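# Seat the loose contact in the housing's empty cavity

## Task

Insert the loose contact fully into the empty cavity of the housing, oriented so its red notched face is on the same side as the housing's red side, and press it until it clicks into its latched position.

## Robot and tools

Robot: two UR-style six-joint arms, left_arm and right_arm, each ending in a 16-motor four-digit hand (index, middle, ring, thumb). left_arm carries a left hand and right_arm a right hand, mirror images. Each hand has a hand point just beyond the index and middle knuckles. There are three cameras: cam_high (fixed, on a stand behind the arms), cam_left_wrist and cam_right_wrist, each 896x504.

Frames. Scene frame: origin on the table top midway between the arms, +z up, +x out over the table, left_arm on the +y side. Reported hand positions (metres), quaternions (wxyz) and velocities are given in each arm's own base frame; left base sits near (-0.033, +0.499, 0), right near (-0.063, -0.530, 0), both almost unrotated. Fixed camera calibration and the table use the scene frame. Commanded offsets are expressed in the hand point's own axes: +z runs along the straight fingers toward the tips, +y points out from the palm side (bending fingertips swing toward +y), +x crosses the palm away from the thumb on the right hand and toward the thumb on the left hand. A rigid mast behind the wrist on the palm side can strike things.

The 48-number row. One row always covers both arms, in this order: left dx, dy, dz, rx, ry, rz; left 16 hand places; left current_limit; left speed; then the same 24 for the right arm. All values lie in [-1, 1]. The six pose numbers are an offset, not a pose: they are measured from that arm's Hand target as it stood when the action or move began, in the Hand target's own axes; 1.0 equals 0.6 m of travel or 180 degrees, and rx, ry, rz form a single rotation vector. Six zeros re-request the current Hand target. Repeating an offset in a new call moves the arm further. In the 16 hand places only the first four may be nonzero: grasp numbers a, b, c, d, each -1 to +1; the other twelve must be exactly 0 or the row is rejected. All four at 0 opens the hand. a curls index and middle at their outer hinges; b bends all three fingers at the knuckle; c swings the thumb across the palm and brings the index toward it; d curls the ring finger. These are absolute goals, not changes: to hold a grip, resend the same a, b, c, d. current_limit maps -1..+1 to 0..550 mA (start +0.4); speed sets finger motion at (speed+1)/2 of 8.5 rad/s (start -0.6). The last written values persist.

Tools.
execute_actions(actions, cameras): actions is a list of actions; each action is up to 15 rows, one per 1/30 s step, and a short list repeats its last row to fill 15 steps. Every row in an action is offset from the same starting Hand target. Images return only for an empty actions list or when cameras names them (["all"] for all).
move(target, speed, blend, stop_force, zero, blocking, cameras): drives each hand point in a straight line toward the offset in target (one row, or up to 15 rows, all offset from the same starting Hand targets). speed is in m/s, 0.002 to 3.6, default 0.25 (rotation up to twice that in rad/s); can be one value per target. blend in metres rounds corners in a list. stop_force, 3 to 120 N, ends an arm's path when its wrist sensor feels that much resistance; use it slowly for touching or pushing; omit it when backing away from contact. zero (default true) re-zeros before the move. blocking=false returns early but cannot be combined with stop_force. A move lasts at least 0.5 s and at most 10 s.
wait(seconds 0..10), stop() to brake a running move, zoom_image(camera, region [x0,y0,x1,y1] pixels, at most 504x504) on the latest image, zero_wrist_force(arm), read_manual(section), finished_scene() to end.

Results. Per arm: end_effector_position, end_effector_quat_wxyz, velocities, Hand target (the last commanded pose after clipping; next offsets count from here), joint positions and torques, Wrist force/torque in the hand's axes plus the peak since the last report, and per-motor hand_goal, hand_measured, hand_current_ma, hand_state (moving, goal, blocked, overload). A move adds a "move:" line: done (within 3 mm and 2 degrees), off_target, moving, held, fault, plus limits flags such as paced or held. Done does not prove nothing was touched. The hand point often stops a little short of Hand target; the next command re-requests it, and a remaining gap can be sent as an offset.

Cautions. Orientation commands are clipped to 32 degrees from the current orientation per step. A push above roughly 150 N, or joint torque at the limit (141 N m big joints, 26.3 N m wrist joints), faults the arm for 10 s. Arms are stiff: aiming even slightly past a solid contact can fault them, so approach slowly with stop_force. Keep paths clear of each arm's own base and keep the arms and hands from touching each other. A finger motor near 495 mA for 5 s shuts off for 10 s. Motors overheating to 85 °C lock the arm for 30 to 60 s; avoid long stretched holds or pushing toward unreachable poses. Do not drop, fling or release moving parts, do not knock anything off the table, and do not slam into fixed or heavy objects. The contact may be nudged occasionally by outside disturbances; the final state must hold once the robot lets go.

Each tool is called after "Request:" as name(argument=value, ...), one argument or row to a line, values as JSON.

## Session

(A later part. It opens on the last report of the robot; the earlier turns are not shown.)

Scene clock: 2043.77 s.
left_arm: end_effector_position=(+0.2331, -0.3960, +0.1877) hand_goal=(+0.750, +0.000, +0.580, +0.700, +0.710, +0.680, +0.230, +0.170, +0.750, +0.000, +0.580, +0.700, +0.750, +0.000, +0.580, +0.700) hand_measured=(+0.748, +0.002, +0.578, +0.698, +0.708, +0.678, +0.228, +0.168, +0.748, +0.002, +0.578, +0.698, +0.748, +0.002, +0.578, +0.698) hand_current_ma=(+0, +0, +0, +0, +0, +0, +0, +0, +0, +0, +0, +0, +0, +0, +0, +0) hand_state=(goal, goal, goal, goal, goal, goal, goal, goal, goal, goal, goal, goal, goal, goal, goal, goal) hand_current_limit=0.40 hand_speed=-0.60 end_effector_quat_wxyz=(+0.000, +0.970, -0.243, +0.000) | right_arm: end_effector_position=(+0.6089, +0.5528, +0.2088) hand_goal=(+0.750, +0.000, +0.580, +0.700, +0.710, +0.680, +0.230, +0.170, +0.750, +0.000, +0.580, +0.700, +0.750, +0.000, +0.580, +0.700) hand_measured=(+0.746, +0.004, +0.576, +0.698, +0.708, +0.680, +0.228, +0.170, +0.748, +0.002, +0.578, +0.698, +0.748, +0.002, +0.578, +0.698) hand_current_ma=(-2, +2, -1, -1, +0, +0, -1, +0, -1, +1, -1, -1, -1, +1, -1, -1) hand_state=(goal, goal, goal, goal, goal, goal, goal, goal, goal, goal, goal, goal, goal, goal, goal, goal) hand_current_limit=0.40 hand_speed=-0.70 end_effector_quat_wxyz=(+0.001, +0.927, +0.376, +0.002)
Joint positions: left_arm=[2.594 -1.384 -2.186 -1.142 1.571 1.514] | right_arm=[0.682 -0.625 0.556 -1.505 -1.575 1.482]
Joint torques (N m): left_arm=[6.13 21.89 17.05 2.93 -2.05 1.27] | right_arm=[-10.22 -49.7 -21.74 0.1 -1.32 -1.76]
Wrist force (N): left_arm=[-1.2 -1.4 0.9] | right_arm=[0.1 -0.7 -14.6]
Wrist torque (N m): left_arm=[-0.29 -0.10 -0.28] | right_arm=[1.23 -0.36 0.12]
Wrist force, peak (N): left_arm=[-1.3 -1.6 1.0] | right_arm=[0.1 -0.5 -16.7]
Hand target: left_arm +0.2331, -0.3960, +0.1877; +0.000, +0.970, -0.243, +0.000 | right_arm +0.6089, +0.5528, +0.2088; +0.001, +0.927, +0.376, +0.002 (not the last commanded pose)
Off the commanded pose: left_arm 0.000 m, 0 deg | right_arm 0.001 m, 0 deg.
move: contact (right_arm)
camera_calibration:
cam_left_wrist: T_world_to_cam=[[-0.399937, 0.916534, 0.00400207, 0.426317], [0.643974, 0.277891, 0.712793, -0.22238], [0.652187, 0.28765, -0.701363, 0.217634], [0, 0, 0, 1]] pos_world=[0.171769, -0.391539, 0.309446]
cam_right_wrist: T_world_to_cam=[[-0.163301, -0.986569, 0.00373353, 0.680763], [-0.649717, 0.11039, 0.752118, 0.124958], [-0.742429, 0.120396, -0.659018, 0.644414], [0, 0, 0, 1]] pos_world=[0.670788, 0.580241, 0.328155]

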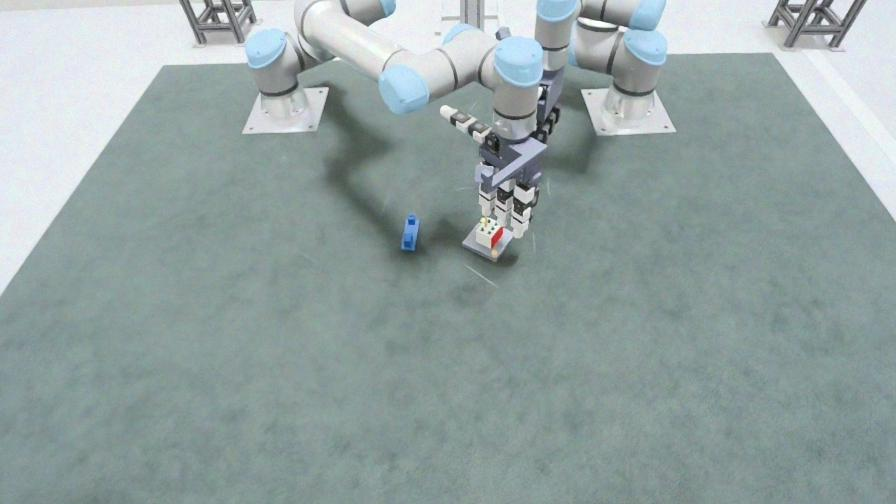

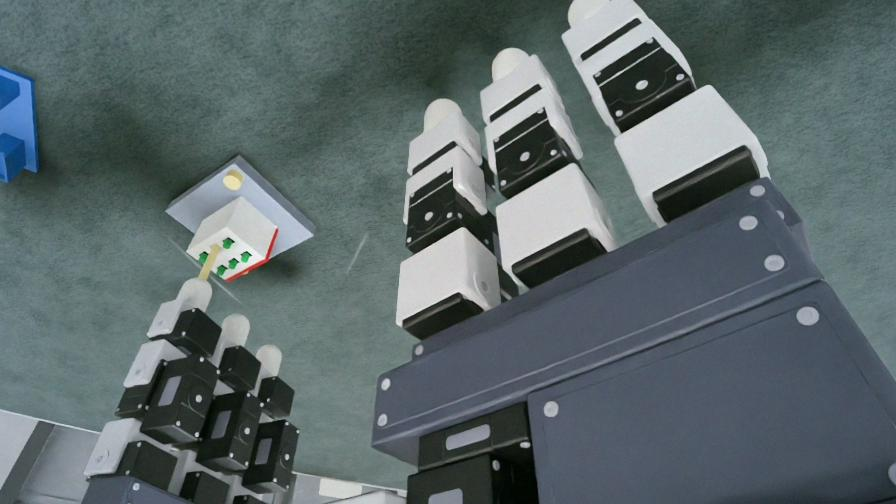

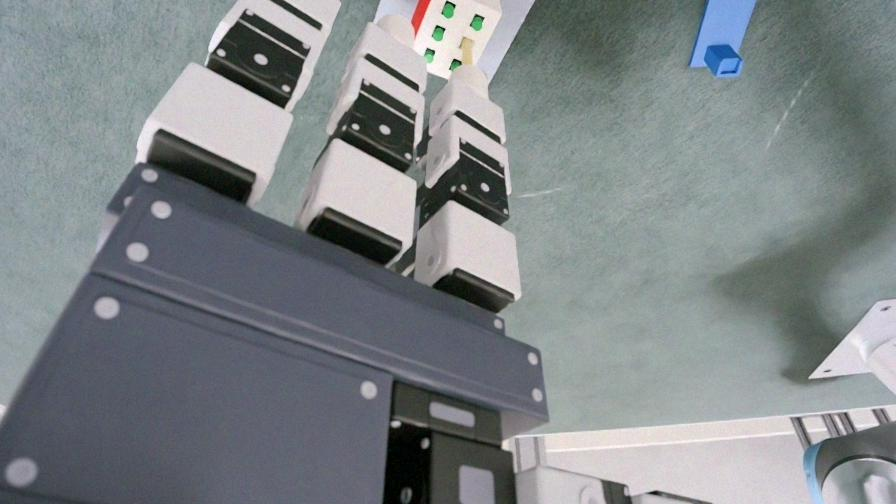

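Request:
move(
  target=[0,0,0,0,0,0, 0,0,0,0,0,0,0,0,0,0,0,0,0,0,0,0, 0.4,-0.6, 0,0,0.02,0,0,0, 0,0,0,0,0,0,0,0,0,0,0,0,0,0,0,0, 0.4,-0.7],
  speed=0.003,
  stop_force=8,
  cameras=["all"],
)

Request:
zoom_image(
  camera="cam_right_wrist",
  region=[435, 15, 505, 85],
)

Request:
zoom_image(
  camera="cam_left_wrist",
  region=[150, 225, 250, 350],
)

Request:
zoom_image(
  camera="cam_high",
  region=[472, 195, 522, 245],
)

Scene clock: 2049.87 s.
left_arm: end_effector_position=(+0.2331, -0.3960, +0.1877) hand_goal=(+0.750, +0.000, +0.580, +0.700, +0.710, +0.680, +0.230, +0.170, +0.750, +0.000, +0.580, +0.700, +0.750, +0.000, +0.580, +0.700) hand_measured=(+0.748, +0.002, +0.578, +0.698, +0.708, +0.678, +0.228, +0.168, +0.748, +0.002, +0.578, +0.698, +0.748, +0.002, +0.578, +0.698) hand_current_ma=(+0, +0, +0, +0, +0, +0, +0, +0, +0, +0, +0, +0, +0, +0, +0, +0) hand_state=(goal, goal, goal, goal, goal, goal, goal, goal, goal, goal, goal, goal, goal, goal, goal, goal) hand_current_limit=0.40 hand_speed=-0.60 end_effector_quat_wxyz=(+0.000, +0.970, -0.243, +0.000) | right_arm: end_effector_position=(+0.6089, +0.5529, +0.2083) hand_goal=(+0.750, +0.000, +0.580, +0.700, +0.710, +0.680, +0.230, +0.170, +0.750, +0.000, +0.580, +0.700, +0.750, +0.000, +0.580, +0.700) hand_measured=(+0.746, +0.006, +0.576, +0.698, +0.708, +0.680, +0.228, +0.170, +0.748, +0.002, +0.578, +0.698, +0.748, +0.002, +0.578, +0.698) hand_current_ma=(-2, +3, -1, -1, +0, +0, -1, +0, -1, +1, -1, -1, -1, +1, -1, -1) hand_state=(goal, goal, goal, goal, goal, goal, goal, goal, goal, goal, goal, goal, goal, goal, goal, goal) hand_current_limit=0.40 hand_speed=-0.70 end_effector_quat_wxyz=(+0.001, +0.927, +0.376, +0.002)
Joint positions: left_arm=[2.594 -1.384 -2.186 -1.142 1.571 1.514] | right_arm=[0.682 -0.625 0.557 -1.506 -1.575 1.482]
Joint torques (N m): left_arm=[6.89 22.16 16.74 2.92 -2.04 1.38] | right_arm=[-10.43 -39.02 -19.45 0.69 -1.21 -1.54]
Wrist force (N): left_arm=[-1.2 -1.5 0.8] | right_arm=[0.2 -0.9 -22.1]
Wrist torque (N m): left_arm=[-0.29 -0.11 -0.27] | right_arm=[1.80 -0.54 0.13]
Wrist force, peak (N): left_arm=[-1.5 -1.6 0.8] | right_arm=[0.1 -0.8 -24.5]
Hand target: left_arm +0.2331, -0.3960, +0.1877; +0.000, +0.970, -0.243, +0.000 | right_arm +0.6089, +0.5529, +0.2083; +0.001, +0.927, +0.376, +0.002 (not the last commanded pose)
Off the commanded pose: left_arm 0.000 m, 0 deg | right_arm 0.012 m, 0 deg.
move: contact (right_arm)
camera_calibration:
cam_left_wrist: T_world_to_cam=[[-0.399937, 0.916534, 0.00400207, 0.426317], [0.643974, 0.277891, 0.712793, -0.22238], [0.652187, 0.28765, -0.701363, 0.217634], [0, 0, 0, 1]] pos_world=[0.171769, -0.391539, 0.309446]
cam_right_wrist: T_world_to_cam=[[-0.163301, -0.986569, 0.00373353, 0.680765], [-0.649717, 0.11039, 0.752118, 0.125334], [-0.742429, 0.120396, -0.659018, 0.644084], [0, 0, 0, 1]] pos_world=[0.670788, 0.580241, 0.327655]

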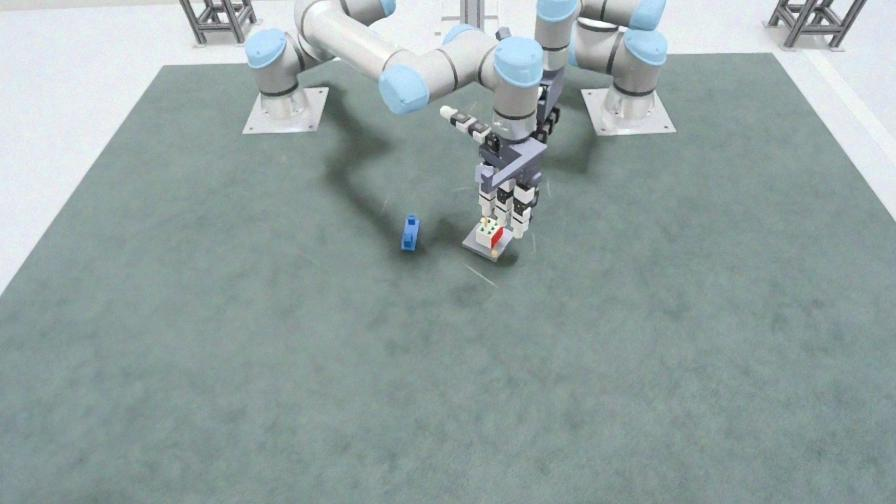

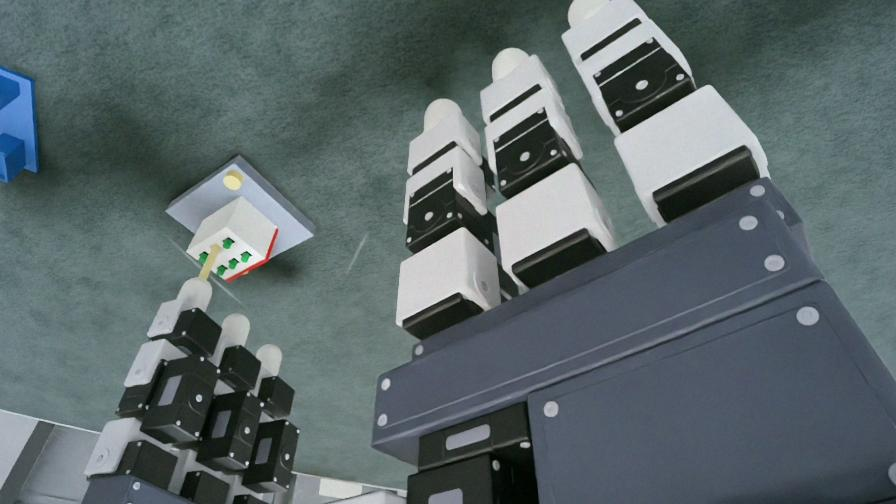

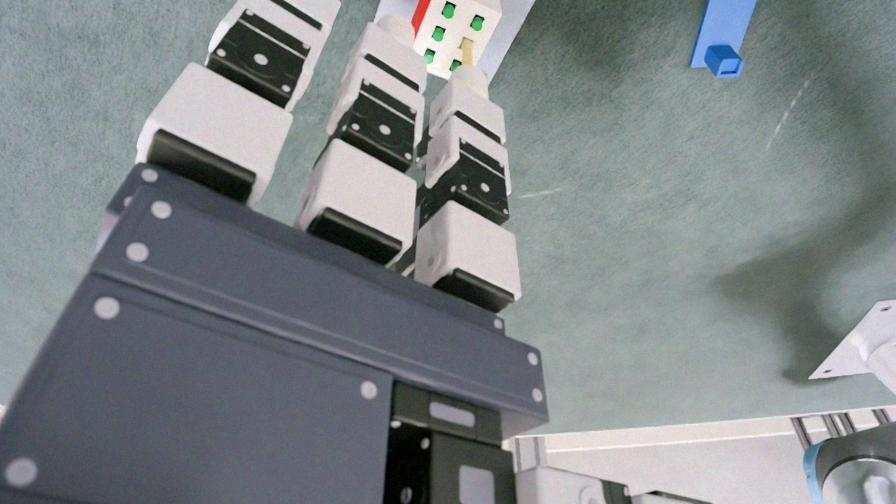

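Scaled by 7.200 from the camera's 896x504 image, which has a finer 1280x720 frame.

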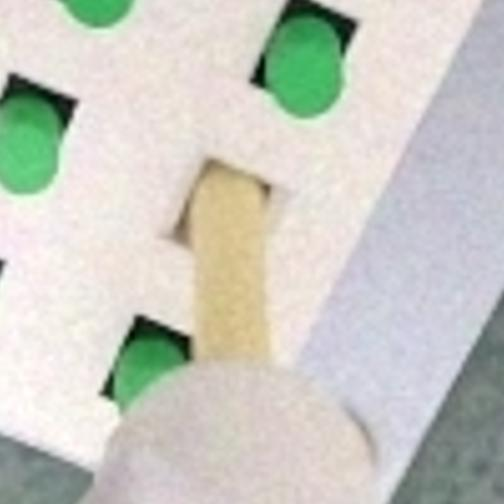

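Scaled by 4.032 from the camera's 896x504 image, which has a finer 1280x720 frame.

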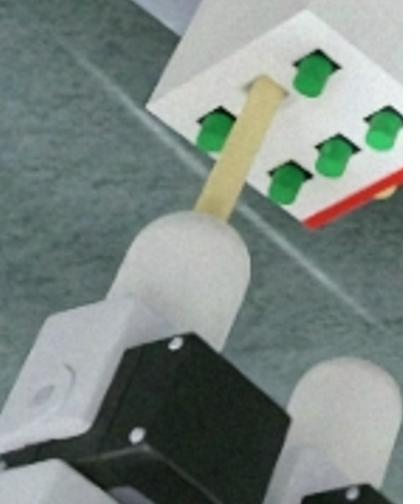

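Scaled by 10.080 from the camera's 896x504 image, which has a finer 1280x720 frame.

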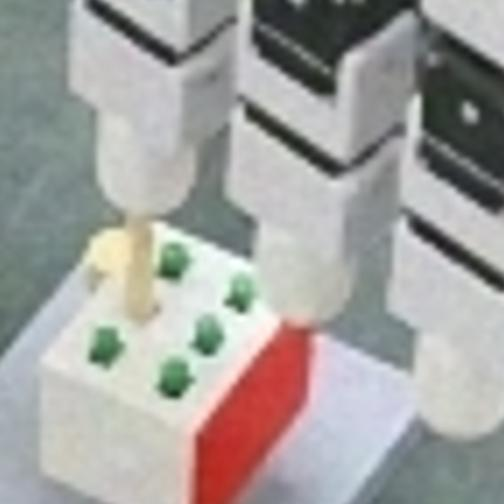

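Request:
move(
  target=[0,0,0,0,0,0, 0,0,0,0,0,0,0,0,0,0,0,0,0,0,0,0, 0.4,-0.6, 0,0,0.01,0,0,0, 0,0,0,0,0,0,0,0,0,0,0,0,0,0,0,0, 0.4,-0.7],
  speed=0.003,
  stop_force=12,
)

Scene clock: 2060.13 s.
left_arm: end_effector_position=(+0.2331, -0.3960, +0.1877) hand_goal=(+0.750, +0.000, +0.580, +0.700, +0.710, +0.680, +0.230, +0.170, +0.750, +0.000, +0.580, +0.700, +0.750, +0.000, +0.580, +0.700) hand_measured=(+0.748, +0.002, +0.578, +0.698, +0.708, +0.678, +0.228, +0.168, +0.748, +0.002, +0.578, +0.698, +0.748, +0.002, +0.578, +0.698) hand_current_ma=(+0, +0, +0, +0, +0, +0, +0, +0, +0, +0, +0, +0, +0, +0, +0, +0) hand_state=(goal, goal, goal, goal, goal, goal, goal, goal, goal, goal, goal, goal, goal, goal, goal, goal) hand_current_limit=0.40 hand_speed=-0.60 end_effector_quat_wxyz=(+0.000, +0.970, -0.243, +0.000) | right_arm: end_effector_position=(+0.6089, +0.5529, +0.2076) hand_goal=(+0.750, +0.000, +0.580, +0.700, +0.710, +0.680, +0.230, +0.170, +0.750, +0.000, +0.580, +0.700, +0.750, +0.000, +0.580, +0.700) hand_measured=(+0.748, +0.006, +0.576, +0.698, +0.708, +0.680, +0.228, +0.170, +0.748, +0.002, +0.578, +0.698, +0.748, +0.002, +0.578, +0.698) hand_current_ma=(-1, +3, -1, -1, +0, +0, -1, +0, -1, +1, -1, -1, -1, +1, -1, -1) hand_state=(goal, goal, goal, goal, goal, goal, goal, goal, goal, goal, goal, goal, goal, goal, goal, goal) hand_current_limit=0.40 hand_speed=-0.70 end_effector_quat_wxyz=(+0.001, +0.927, +0.376, +0.002)
Joint positions: left_arm=[2.594 -1.384 -2.186 -1.142 1.571 1.514] | right_arm=[0.682 -0.625 0.559 -1.508 -1.575 1.482]
Joint torques (N m): left_arm=[5.31 22.23 16.98 3.06 -2.14 1.29] | right_arm=[-9.85 -29.32 -13.8 1.4 -1.16 -1.67]
Wrist force (N): left_arm=[-1.3 -1.5 0.7] | right_arm=[0.0 -1.3 -32.7]
Wrist torque (N m): left_arm=[-0.29 -0.10 -0.28] | right_arm=[2.60 -0.78 0.12]
Wrist force, peak (N): left_arm=[-1.3 -1.6 1.0] | right_arm=[0.1 -1.2 -35.0]
Hand target: left_arm +0.2331, -0.3960, +0.1877; +0.000, +0.970, -0.243, +0.000 | right_arm +0.6089, +0.5529, +0.2076; +0.001, +0.927, +0.376, +0.002 (not the last commanded pose)
Off the commanded pose: left_arm 0.000 m, 0 deg | right_arm 0.005 m, 0 deg.
move: contact (right_arm)

Request:
move(
  target=[
    [0,0,0,0,0,0, 0,0,0,0,0,0,0,0,0,0,0,0,0,0,0,0, 0.4,-0.6, 0,0,-0.01,0,0,0, 0,0,0,0,0,0,0,0,0,0,0,0,0,0,0,0, 0.4,-0.7],
    [0,0,0,0,0,0, 0,0,0,0,0,0,0,0,0,0,0,0,0,0,0,0, 0.4,-0.6, -0.03,-0.03,-0.05,0,0,0, 0,0,0,0,0,0,0,0,0,0,0,0,0,0,0,0, 0.4,-0.7],
  ],
  speed=[0.01, 0.03],
  cameras=["all"],
)

Request:
zoom_image(
  camera="cam_right_wrist",
  region=[415, 0, 515, 85],
)

Request:
zoom_image(
  camera="cam_left_wrist",
  region=[150, 225, 250, 350],
)

Request:
zoom_image(
  camera="cam_high",
  region=[472, 205, 512, 245],
)

Scene clock: 2073.50 s.
left_arm: end_effector_position=(+0.2331, -0.3960, +0.1877) hand_goal=(+0.750, +0.000, +0.580, +0.700, +0.710, +0.680, +0.230, +0.170, +0.750, +0.000, +0.580, +0.700, +0.750, +0.000, +0.580, +0.700) hand_measured=(+0.748, +0.002, +0.578, +0.698, +0.708, +0.678, +0.228, +0.168, +0.748, +0.002, +0.578, +0.698, +0.748, +0.002, +0.578, +0.698) hand_current_ma=(+0, +0, +0, +0, +0, +0, +0, +0, +0, +0, +0, +0, +0, +0, +0, +0) hand_state=(goal, goal, goal, goal, goal, goal, goal, goal, goal, goal, goal, goal, goal, goal, goal, goal) hand_current_limit=0.40 hand_speed=-0.60 end_effector_quat_wxyz=(+0.000, +0.970, -0.243, +0.000) | right_arm: end_effector_position=(+0.5832, +0.5533, +0.2376) hand_goal=(+0.750, +0.000, +0.580, +0.700, +0.710, +0.680, +0.230, +0.170, +0.750, +0.000, +0.580, +0.700, +0.750, +0.000, +0.580, +0.700) hand_measured=(+0.746, +0.002, +0.576, +0.698, +0.708, +0.680, +0.228, +0.170, +0.748, +0.002, +0.578, +0.698, +0.748, +0.002, +0.578, +0.698) hand_current_ma=(-2, +1, -1, -1, +0, +0, -1, +0, -1, +1, -1, -1, -1, +1, -1, -1) hand_state=(goal, goal, goal, goal, goal, goal, goal, goal, goal, goal, goal, goal, goal, goal, goal, goal) hand_current_limit=0.40 hand_speed=-0.70 end_effector_quat_wxyz=(+0.002, +0.927, +0.376, +0.002)
Joint positions: left_arm=[2.594 -1.384 -2.186 -1.142 1.571 1.514] | right_arm=[0.702 -0.687 0.599 -1.484 -1.575 1.503]
Joint torques (N m): left_arm=[6.75 21.85 16.49 3.23 -2.11 1.21] | right_arm=[-3.4 -50.2 -27.16 -2.21 -1.77 -0.65]
Wrist force (N): left_arm=[-1.0 -1.6 0.8] | right_arm=[0.6 -0.1 -0.9]
Wrist torque (N m): left_arm=[-0.31 -0.12 -0.25] | right_arm=[0.20 -0.03 0.14]
Wrist force, peak (N): left_arm=[-1.3 -1.8 0.7] | right_arm=[0.2 -1.2 -32.7]
Hand target: left_arm +0.2331, -0.3960, +0.1877; +0.000, +0.970, -0.243, +0.000 | right_arm +0.5833, +0.5533, +0.2375; +0.001, +0.927, +0.376, +0.002
Off the commanded pose: left_arm 0.000 m, 0 deg | right_arm 0.000 m, 0 deg.
move: done
camera_calibration:
cam_left_wrist: T_world_to_cam=[[-0.399937, 0.916534, 0.00400207, 0.426317], [0.643974, 0.277891, 0.712793, -0.22238], [0.652187, 0.28765, -0.701363, 0.217634], [0, 0, 0, 1]] pos_world=[0.171769, -0.391539, 0.309446]
cam_right_wrist: T_world_to_cam=[[-0.163376, -0.986557, 0.00382113, 0.676962], [-0.649697, 0.110504, 0.752118, 0.0865402], [-0.74243, 0.120395, -0.659017, 0.644187], [0, 0, 0, 1]] pos_world=[0.645088, 0.580741, 0.356855]

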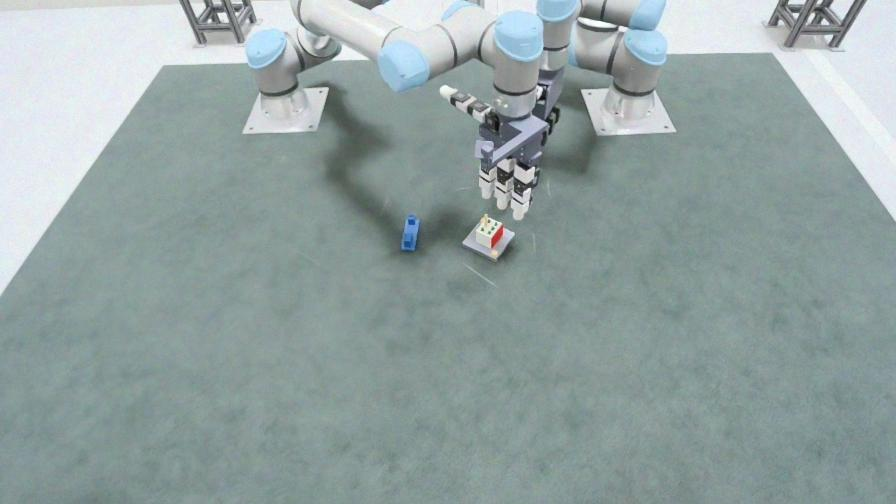

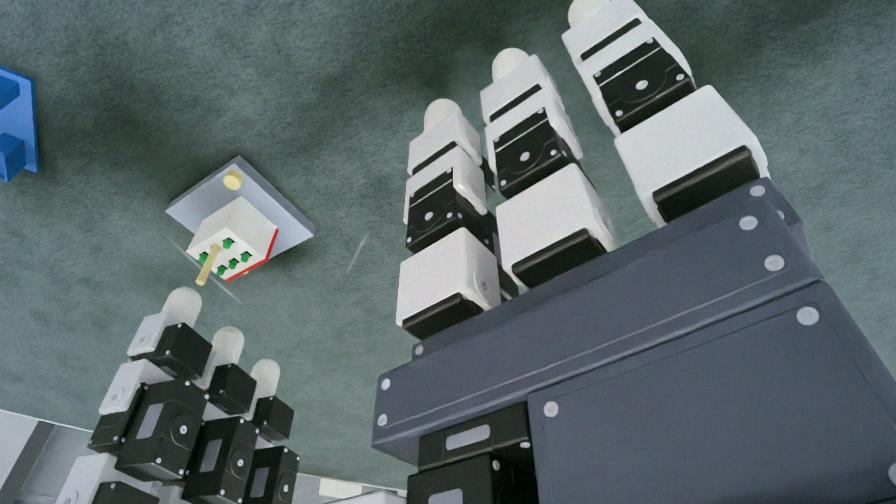

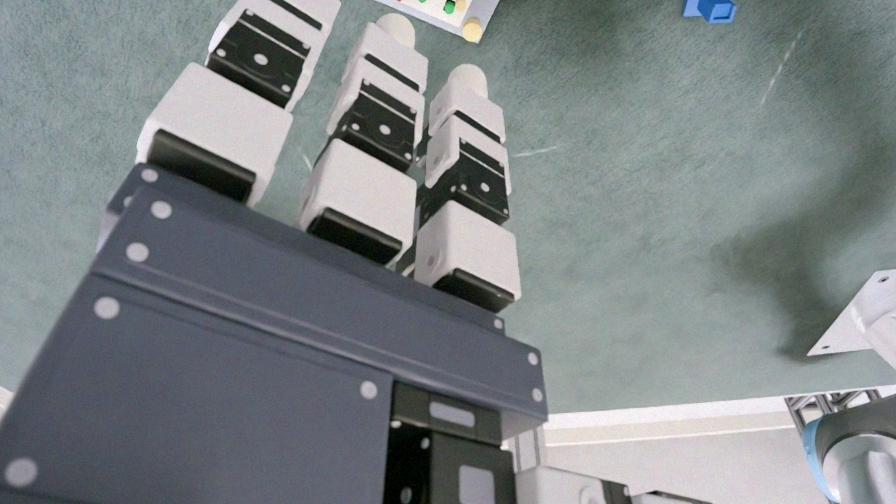

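Scaled by 5.040 from the camera's 896x504 image, which has a finer 1280x720 frame.

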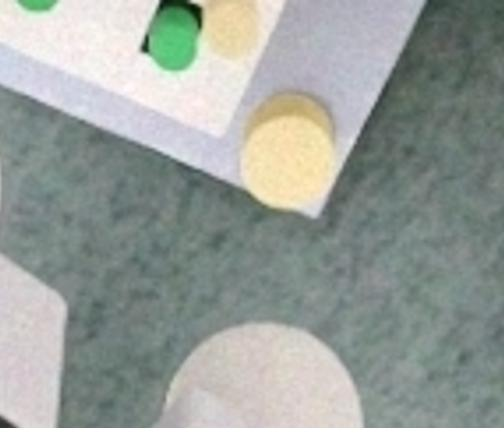

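Scaled by 4.032 from the camera's 896x504 image, which has a finer 1280x720 frame.

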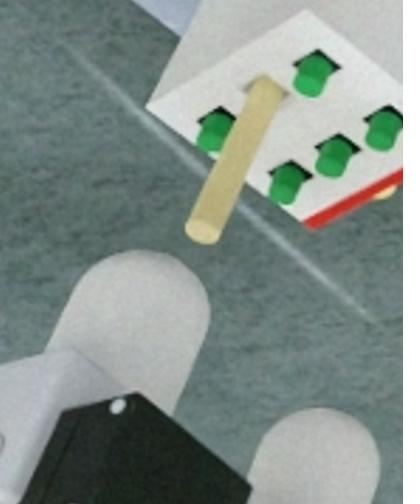

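Scaled by 12.600 from the camera's 896x504 image, which has a finer 1280x720 frame.

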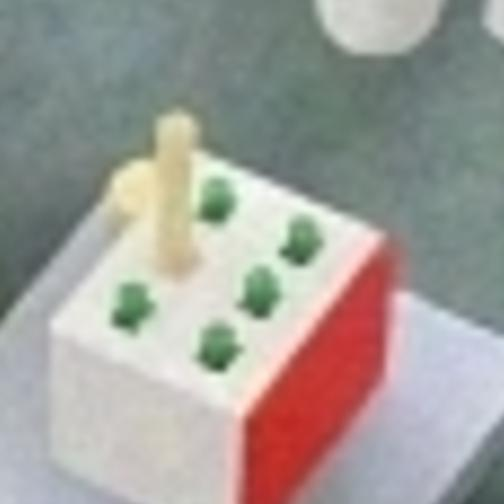

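Request:
move(
  target=[
    [0,0,0,0,0,0, 0,0,0,0,0,0,0,0,0,0,0,0,0,0,0,0, 0.4,-0.6, 0.03,0.03,0.0,0,0,0, 0,0,0,0,0,0,0,0,0,0,0,0,0,0,0,0, 0.4,-0.7],
    [0,0,0,0,0,0, 0,0,0,0,0,0,0,0,0,0,0,0,0,0,0,0, 0.4,-0.6, 0.03,0.03,0.038,0,0,0, 0,0,0,0,0,0,0,0,0,0,0,0,0,0,0,0, 0.4,-0.7],
  ],
  speed=[0.04, 0.02],
)

Request:
move(
  target=[0,0,0,0,0,0, 0,0,0,0,0,0,0,0,0,0,0,0,0,0,0,0, 0.4,-0.6, 0,0,0.015,0,0,0, 0,0,0,0,0,0,0,0,0,0,0,0,0,0,0,0, 0.4,-0.7],
  speed=0.003,
  stop_force=3,
  cameras=["cam_high","cam_left_wrist"],
)

Request:
zoom_image(
  camera="cam_left_wrist",
  region=[150, 225, 250, 350],
)

Scene clock: 2107.13 s.
left_arm: end_effector_position=(+0.2331, -0.3960, +0.1877) hand_goal=(+0.750, +0.000, +0.580, +0.700, +0.710, +0.680, +0.230, +0.170, +0.750, +0.000, +0.580, +0.700, +0.750, +0.000, +0.580, +0.700) hand_measured=(+0.748, +0.002, +0.578, +0.698, +0.708, +0.678, +0.228, +0.168, +0.748, +0.002, +0.578, +0.698, +0.748, +0.002, +0.578, +0.698) hand_current_ma=(+0, +0, +0, +0, +0, +0, +0, +0, +0, +0, +0, +0, +0, +0, +0, +0) hand_state=(goal, goal, goal, goal, goal, goal, goal, goal, goal, goal, goal, goal, goal, goal, goal, goal) hand_current_limit=0.40 hand_speed=-0.60 end_effector_quat_wxyz=(+0.000, +0.970, -0.243, +0.000) | right_arm: end_effector_position=(+0.6089, +0.5529, +0.2148) hand_goal=(+0.750, +0.000, +0.580, +0.700, +0.710, +0.680, +0.230, +0.170, +0.750, +0.000, +0.580, +0.700, +0.750, +0.000, +0.580, +0.700) hand_measured=(+0.746, +0.002, +0.576, +0.698, +0.708, +0.680, +0.228, +0.170, +0.748, +0.002, +0.578, +0.698, +0.748, +0.002, +0.578, +0.698) hand_current_ma=(-2, +1, -1, -1, +0, +0, -1, +0, -1, +1, -1, -1, -1, +1, -1, -1) hand_state=(goal, goal, goal, goal, goal, goal, goal, goal, goal, goal, goal, goal, goal, goal, goal, goal) hand_current_limit=0.40 hand_speed=-0.70 end_effector_quat_wxyz=(+0.001, +0.927, +0.376, +0.002)
Joint positions: left_arm=[2.594 -1.384 -2.186 -1.142 1.571 1.514] | right_arm=[0.682 -0.622 0.537 -1.488 -1.575 1.482]
Joint torques (N m): left_arm=[6.28 21.66 16.73 3.16 -1.88 1.34] | right_arm=[-1.36 -69.91 -27.65 -0.15 1.3 -1.26]
Wrist force (N): left_arm=[-1.3 -1.5 0.7] | right_arm=[0.3 -0.2 -0.7]
Wrist torque (N m): left_arm=[-0.29 -0.10 -0.27] | right_arm=[0.17 0.01 0.20]
Wrist force, peak (N): left_arm=[-1.3 -1.7 0.8] | right_arm=[0.6 -0.2 -1.2]
Hand target: left_arm +0.2331, -0.3960, +0.1877; +0.000, +0.970, -0.243, +0.000 | right_arm +0.6089, +0.5529, +0.2148; +0.001, +0.927, +0.376, +0.002
Off the commanded pose: left_arm 0.000 m, 0 deg | right_arm 0.000 m, 0 deg.
move: done

Scene clock: 2109.67 s.
left_arm: end_effector_position=(+0.2331, -0.3960, +0.1877) hand_goal=(+0.750, +0.000, +0.580, +0.700, +0.710, +0.680, +0.230, +0.170, +0.750, +0.000, +0.580, +0.700, +0.750, +0.000, +0.580, +0.700) hand_measured=(+0.748, +0.002, +0.578, +0.698, +0.708, +0.678, +0.228, +0.168, +0.748, +0.002, +0.578, +0.698, +0.748, +0.002, +0.578, +0.698) hand_current_ma=(+0, +0, +0, +0, +0, +0, +0, +0, +0, +0, +0, +0, +0, +0, +0, +0) hand_state=(goal, goal, goal, goal, goal, goal, goal, goal, goal, goal, goal, goal, goal, goal, goal, goal) hand_current_limit=0.40 hand_speed=-0.60 end_effector_quat_wxyz=(+0.000, +0.970, -0.243, +0.000) | right_arm: end_effector_position=(+0.6089, +0.5529, +0.2097) hand_goal=(+0.750, +0.000, +0.580, +0.700, +0.710, +0.680, +0.230, +0.170, +0.750, +0.000, +0.580, +0.700, +0.750, +0.000, +0.580, +0.700) hand_measured=(+0.746, +0.002, +0.576, +0.698, +0.708, +0.680, +0.228, +0.170, +0.748, +0.002, +0.578, +0.698, +0.748, +0.002, +0.578, +0.698) hand_current_ma=(-2, +1, -1, -1, +0, +0, -1, +0, -1, +1, -1, -1, -1, +1, -1, -1) hand_state=(goal, goal, goal, goal, goal, goal, goal, goal, goal, goal, goal, goal, goal, goal, goal, goal) hand_current_limit=0.40 hand_speed=-0.70 end_effector_quat_wxyz=(+0.001, +0.927, +0.376, +0.002)
Joint positions: left_arm=[2.594 -1.384 -2.186 -1.142 1.571 1.514] | right_arm=[0.682 -0.624 0.553 -1.502 -1.575 1.482]
Joint torques (N m): left_arm=[6.52 22.3 16.91 3.09 -2.1 1.4] | right_arm=[-9.43 -58.71 -27.16 -0.23 0.94 -1.06]
Wrist force (N): left_arm=[-1.2 -1.6 0.7] | right_arm=[0.5 -0.3 -3.1]
Wrist torque (N m): left_arm=[-0.30 -0.11 -0.27] | right_arm=[0.35 -0.07 0.22]
Wrist force, peak (N): left_arm=[-1.4 -1.7 0.9] | right_arm=[0.5 -0.4 -4.5]
Hand target: left_arm +0.2331, -0.3960, +0.1877; +0.000, +0.970, -0.243, +0.000 | right_arm +0.6089, +0.5529, +0.2097; +0.001, +0.927, +0.376, +0.002 (not the last commanded pose)
Off the commanded pose: left_arm 0.000 m, 0 deg | right_arm 0.004 m, 0 deg.
move: contact (right_arm)
camera_calibration:
cam_left_wrist: T_world_to_cam=[[-0.399937, 0.916534, 0.00400207, 0.426317], [0.643974, 0.277891, 0.712793, -0.22238], [0.652187, 0.28765, -0.701363, 0.217634], [0, 0, 0, 1]] pos_world=[0.171769, -0.391539, 0.309446]
Images, in order (width x height): cam_high 896x504, cam_left_wrist 896x504.

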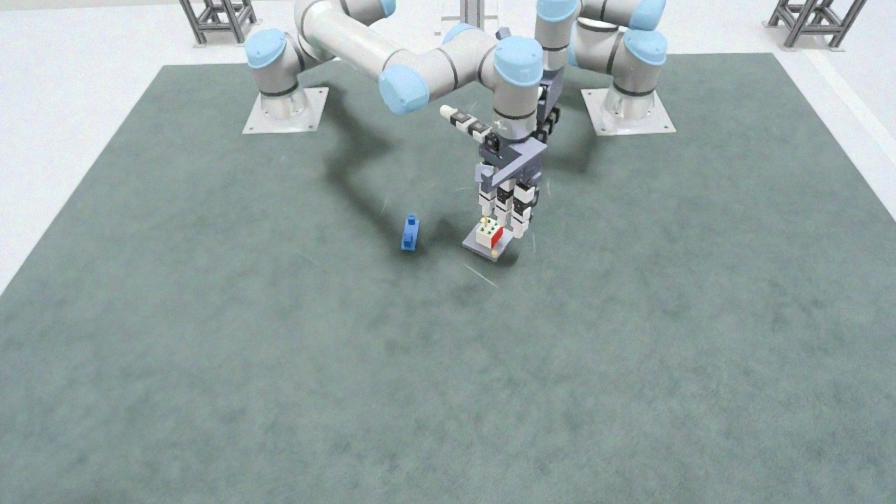

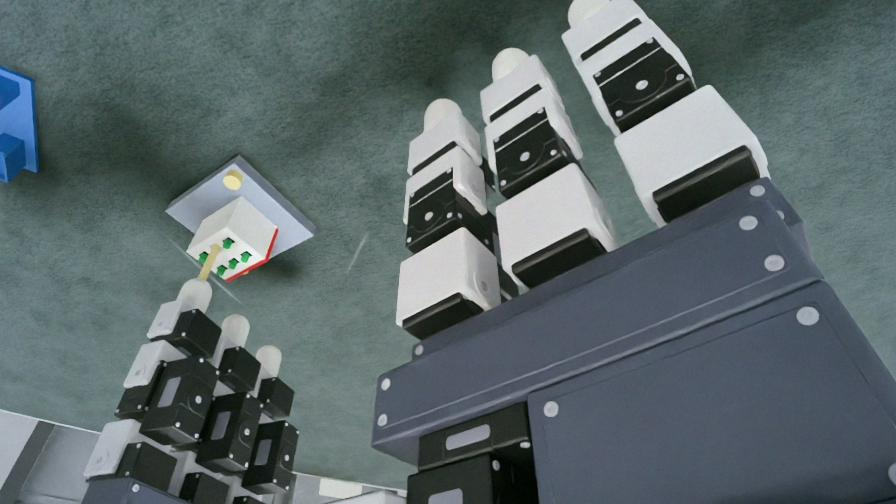

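Scaled by 4.032 from the camera's 896x504 image, which has a finer 1280x720 frame.

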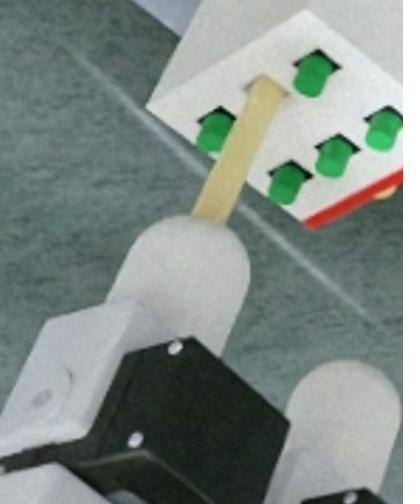

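Request:
move(
  target=[0,0,0,0,0,0, 0,0,0,0,0,0,0,0,0,0,0,0,0,0,0,0, 0.4,-0.6, 0,0,0.015,0,0,0, 0,0,0,0,0,0,0,0,0,0,0,0,0,0,0,0, 0.4,-0.7],
  speed=0.003,
  stop_force=40,
)

Request:
move(
  target=[0,0,0,0,0,0, 0,0,0,0,0,0,0,0,0,0,0,0,0,0,0,0, 0.4,-0.6, 0,0,-0.008,0,0,0, 0,0,0,0,0,0,0,0,0,0,0,0,0,0,0,0, 0.4,-0.7],
  speed=0.01,
)

Scene clock: 2118.20 s.
left_arm: end_effector_position=(+0.2331, -0.3960, +0.1877) hand_goal=(+0.750, +0.000, +0.580, +0.700, +0.710, +0.680, +0.230, +0.170, +0.750, +0.000, +0.580, +0.700, +0.750, +0.000, +0.580, +0.700) hand_measured=(+0.748, +0.002, +0.578, +0.698, +0.708, +0.678, +0.228, +0.168, +0.748, +0.002, +0.578, +0.698, +0.748, +0.002, +0.578, +0.698) hand_current_ma=(+0, +0, +0, +0, +0, +0, +0, +0, +0, +0, +0, +0, +0, +0, +0, +0) hand_state=(goal, goal, goal, goal, goal, goal, goal, goal, goal, goal, goal, goal, goal, goal, goal, goal) hand_current_limit=0.40 hand_speed=-0.60 end_effector_quat_wxyz=(+0.000, +0.970, -0.243, +0.000) | right_arm: end_effector_position=(+0.6089, +0.5529, +0.2070) hand_goal=(+0.750, +0.000, +0.580, +0.700, +0.710, +0.680, +0.230, +0.170, +0.750, +0.000, +0.580, +0.700, +0.750, +0.000, +0.580, +0.700) hand_measured=(+0.748, +0.006, +0.578, +0.696, +0.708, +0.680, +0.228, +0.170, +0.748, +0.002, +0.578, +0.698, +0.748, +0.002, +0.578, +0.698) hand_current_ma=(+0, +2, -1, -2, +0, +0, -1, +0, -1, +1, -1, -1, -1, +1, -1, -1) hand_state=(goal, goal, goal, goal, goal, goal, goal, goal, goal, goal, goal, goal, goal, goal, goal, goal) hand_current_limit=0.40 hand_speed=-0.70 end_effector_quat_wxyz=(+0.001, +0.927, +0.376, +0.002)
Joint positions: left_arm=[2.594 -1.384 -2.186 -1.142 1.571 1.514] | right_arm=[0.682 -0.625 0.562 -1.51 -1.575 1.482]
Joint torques (N m): left_arm=[5.97 22.38 18.08 3.23 -1.78 1.3] | right_arm=[-10.45 -24.37 -8.46 1.74 1.13 -1.11]
Wrist force (N): left_arm=[-1.2 -1.4 0.7] | right_arm=[0.4 -1.5 -42.1]
Wrist torque (N m): left_arm=[-0.28 -0.11 -0.27] | right_arm=[3.35 -1.03 0.24]
Wrist force, peak (N): left_arm=[-1.5 -1.5 0.7] | right_arm=[0.2 -1.6 -44.4]
Hand target: left_arm +0.2331, -0.3960, +0.1877; +0.000, +0.970, -0.243, +0.000 | right_arm +0.6089, +0.5529, +0.2070; +0.001, +0.927, +0.376, +0.002 (not the last commanded pose)
Off the commanded pose: left_arm 0.000 m, 0 deg | right_arm 0.006 m, 0 deg.
move: contact (right_arm)

Scene clock: 2118.93 s.
left_arm: end_effector_position=(+0.2331, -0.3960, +0.1877) hand_goal=(+0.750, +0.000, +0.580, +0.700, +0.710, +0.680, +0.230, +0.170, +0.750, +0.000, +0.580, +0.700, +0.750, +0.000, +0.580, +0.700) hand_measured=(+0.748, +0.002, +0.578, +0.698, +0.708, +0.678, +0.228, +0.168, +0.748, +0.002, +0.578, +0.698, +0.748, +0.002, +0.578, +0.698) hand_current_ma=(+0, +0, +0, +0, +0, +0, +0, +0, +0, +0, +0, +0, +0, +0, +0, +0) hand_state=(goal, goal, goal, goal, goal, goal, goal, goal, goal, goal, goal, goal, goal, goal, goal, goal) hand_current_limit=0.40 hand_speed=-0.60 end_effector_quat_wxyz=(+0.000, +0.970, -0.243, +0.000) | right_arm: end_effector_position=(+0.6089, +0.5529, +0.2118) hand_goal=(+0.750, +0.000, +0.580, +0.700, +0.710, +0.680, +0.230, +0.170, +0.750, +0.000, +0.580, +0.700, +0.750, +0.000, +0.580, +0.700) hand_measured=(+0.748, +0.002, +0.578, +0.698, +0.708, +0.680, +0.228, +0.170, +0.748, +0.002, +0.578, +0.698, +0.748, +0.002, +0.578, +0.698) hand_current_ma=(-1, +1, -1, -1, +0, +0, -1, +0, -1, +1, -1, -1, -1, +1, -1, -1) hand_state=(goal, goal, goal, goal, goal, goal, goal, goal, goal, goal, goal, goal, goal, goal, goal, goal) hand_current_limit=0.40 hand_speed=-0.70 end_effector_quat_wxyz=(+0.001, +0.927, +0.376, +0.002)
Joint positions: left_arm=[2.594 -1.384 -2.186 -1.142 1.571 1.514] | right_arm=[0.682 -0.624 0.546 -1.496 -1.575 1.482]
Joint torques (N m): left_arm=[6.04 22.35 16.7 3.17 -1.9 1.26] | right_arm=[-5.39 -56.19 -18.01 -2.64 1.1 -0.55]
Wrist force (N): left_arm=[-1.3 -1.4 0.7] | right_arm=[0.2 -0.6 -1.2]
Wrist torque (N m): left_arm=[-0.28 -0.09 -0.29] | right_arm=[0.16 0.04 0.18]
Wrist force, peak (N): left_arm=[-1.2 -1.6 0.9] | right_arm=[0.2 -1.4 -41.8]
Hand target: left_arm +0.2331, -0.3960, +0.1877; +0.000, +0.970, -0.243, +0.000 | right_arm +0.6089, +0.5529, +0.2118; +0.001, +0.927, +0.376, +0.002
Off the commanded pose: left_arm 0.000 m, 0 deg | right_arm 0.000 m, 0 deg.
move: done

Request:
move(
  target=[0,0,0,0,0,0, 0,0,0,0,0,0,0,0,0,0,0,0,0,0,0,0, 0.4,-0.6, -0.03,-0.03,-0.06,0,0,0, 0,0,0,0,0,0,0,0,0,0,0,0,0,0,0,0, 0.4,-0.7],
  speed=0.05,
  cameras=["cam_high","cam_left_wrist"],
)

Request:
zoom_image(
  camera="cam_left_wrist",
  region=[150, 225, 250, 350],
)

Request:
zoom_image(
  camera="cam_high",
  region=[472, 205, 512, 245],
)

Scene clock: 2126.53 s.
left_arm: end_effector_position=(+0.2331, -0.3960, +0.1877) hand_goal=(+0.750, +0.000, +0.580, +0.700, +0.710, +0.680, +0.230, +0.170, +0.750, +0.000, +0.580, +0.700, +0.750, +0.000, +0.580, +0.700) hand_measured=(+0.748, +0.002, +0.578, +0.698, +0.708, +0.678, +0.228, +0.168, +0.748, +0.002, +0.578, +0.698, +0.748, +0.002, +0.578, +0.698) hand_current_ma=(+0, +0, +0, +0, +0, +0, +0, +0, +0, +0, +0, +0, +0, +0, +0, +0) hand_state=(goal, goal, goal, goal, goal, goal, goal, goal, goal, goal, goal, goal, goal, goal, goal, goal) hand_current_limit=0.40 hand_speed=-0.60 end_effector_quat_wxyz=(+0.000, +0.970, -0.243, +0.000) | right_arm: end_effector_position=(+0.5831, +0.5534, +0.2479) hand_goal=(+0.750, +0.000, +0.580, +0.700, +0.710, +0.680, +0.230, +0.170, +0.750, +0.000, +0.580, +0.700, +0.750, +0.000, +0.580, +0.700) hand_measured=(+0.748, +0.002, +0.578, +0.698, +0.708, +0.680, +0.228, +0.170, +0.748, +0.002, +0.578, +0.698, +0.748, +0.002, +0.578, +0.698) hand_current_ma=(-1, +1, -1, -1, +0, +0, -1, +0, -1, +1, -1, -1, -1, +1, -1, -1) hand_state=(goal, goal, goal, goal, goal, goal, goal, goal, goal, goal, goal, goal, goal, goal, goal, goal) hand_current_limit=0.40 hand_speed=-0.70 end_effector_quat_wxyz=(+0.001, +0.927, +0.376, +0.002)
Joint positions: left_arm=[2.594 -1.384 -2.186 -1.142 1.571 1.514] | right_arm=[0.702 -0.683 0.564 -1.455 -1.575 1.503]
Joint torques (N m): left_arm=[5.66 21.47 17.13 3.27 -1.79 1.26] | right_arm=[-8.08 -51.06 -18.71 -3.74 -1.7 -0.95]
Wrist force (N): left_arm=[-1.1 -1.5 0.8] | right_arm=[0.2 -0.6 -0.9]
Wrist torque (N m): left_arm=[-0.31 -0.12 -0.27] | right_arm=[0.15 0.02 0.09]
Wrist force, peak (N): left_arm=[-1.5 -1.7 0.7] | right_arm=[-0.1 -1.1 -1.6]
Hand target: left_arm +0.2331, -0.3960, +0.1877; +0.000, +0.970, -0.243, +0.000 | right_arm +0.5833, +0.5533, +0.2477; +0.001, +0.927, +0.376, +0.002
Off the commanded pose: left_arm 0.000 m, 0 deg | right_arm 0.000 m, 0 deg.
move: done
camera_calibration:
cam_left_wrist: T_world_to_cam=[[-0.399937, 0.916534, 0.00400207, 0.426317], [0.643974, 0.277891, 0.712793, -0.22238], [0.652187, 0.28765, -0.701363, 0.217634], [0, 0, 0, 1]] pos_world=[0.171769, -0.391539, 0.309446]
Images, in order (width x height): cam_high 896x504, cam_left_wrist 896x504.

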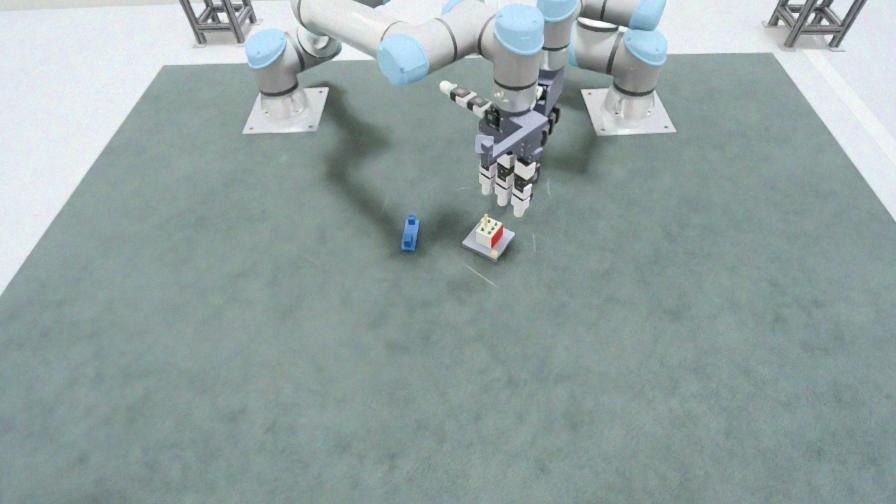

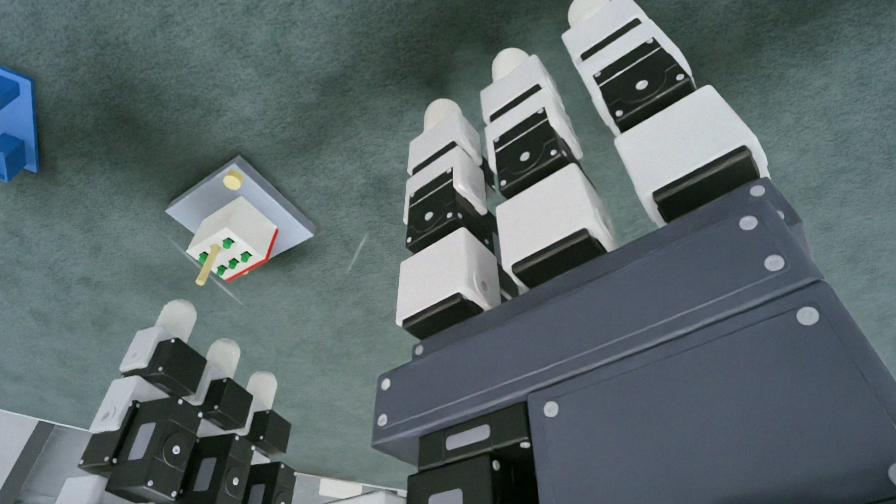

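Scaled by 4.032 from the camera's 896x504 image, which has a finer 1280x720 frame.

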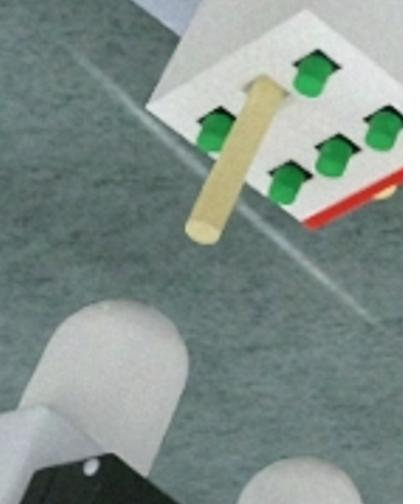

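Scaled by 12.600 from the camera's 896x504 image, which has a finer 1280x720 frame.

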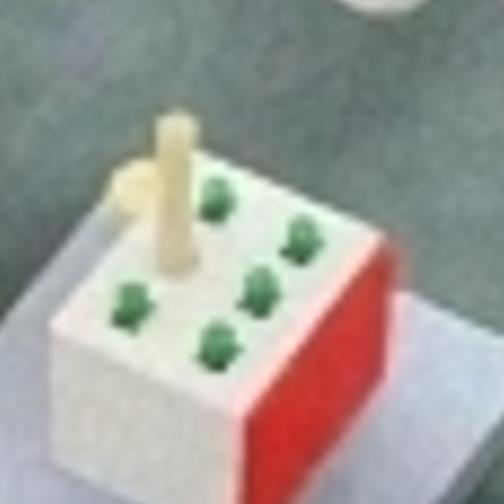

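Request:
finished_scene(
)

The scene is finished: the task was done.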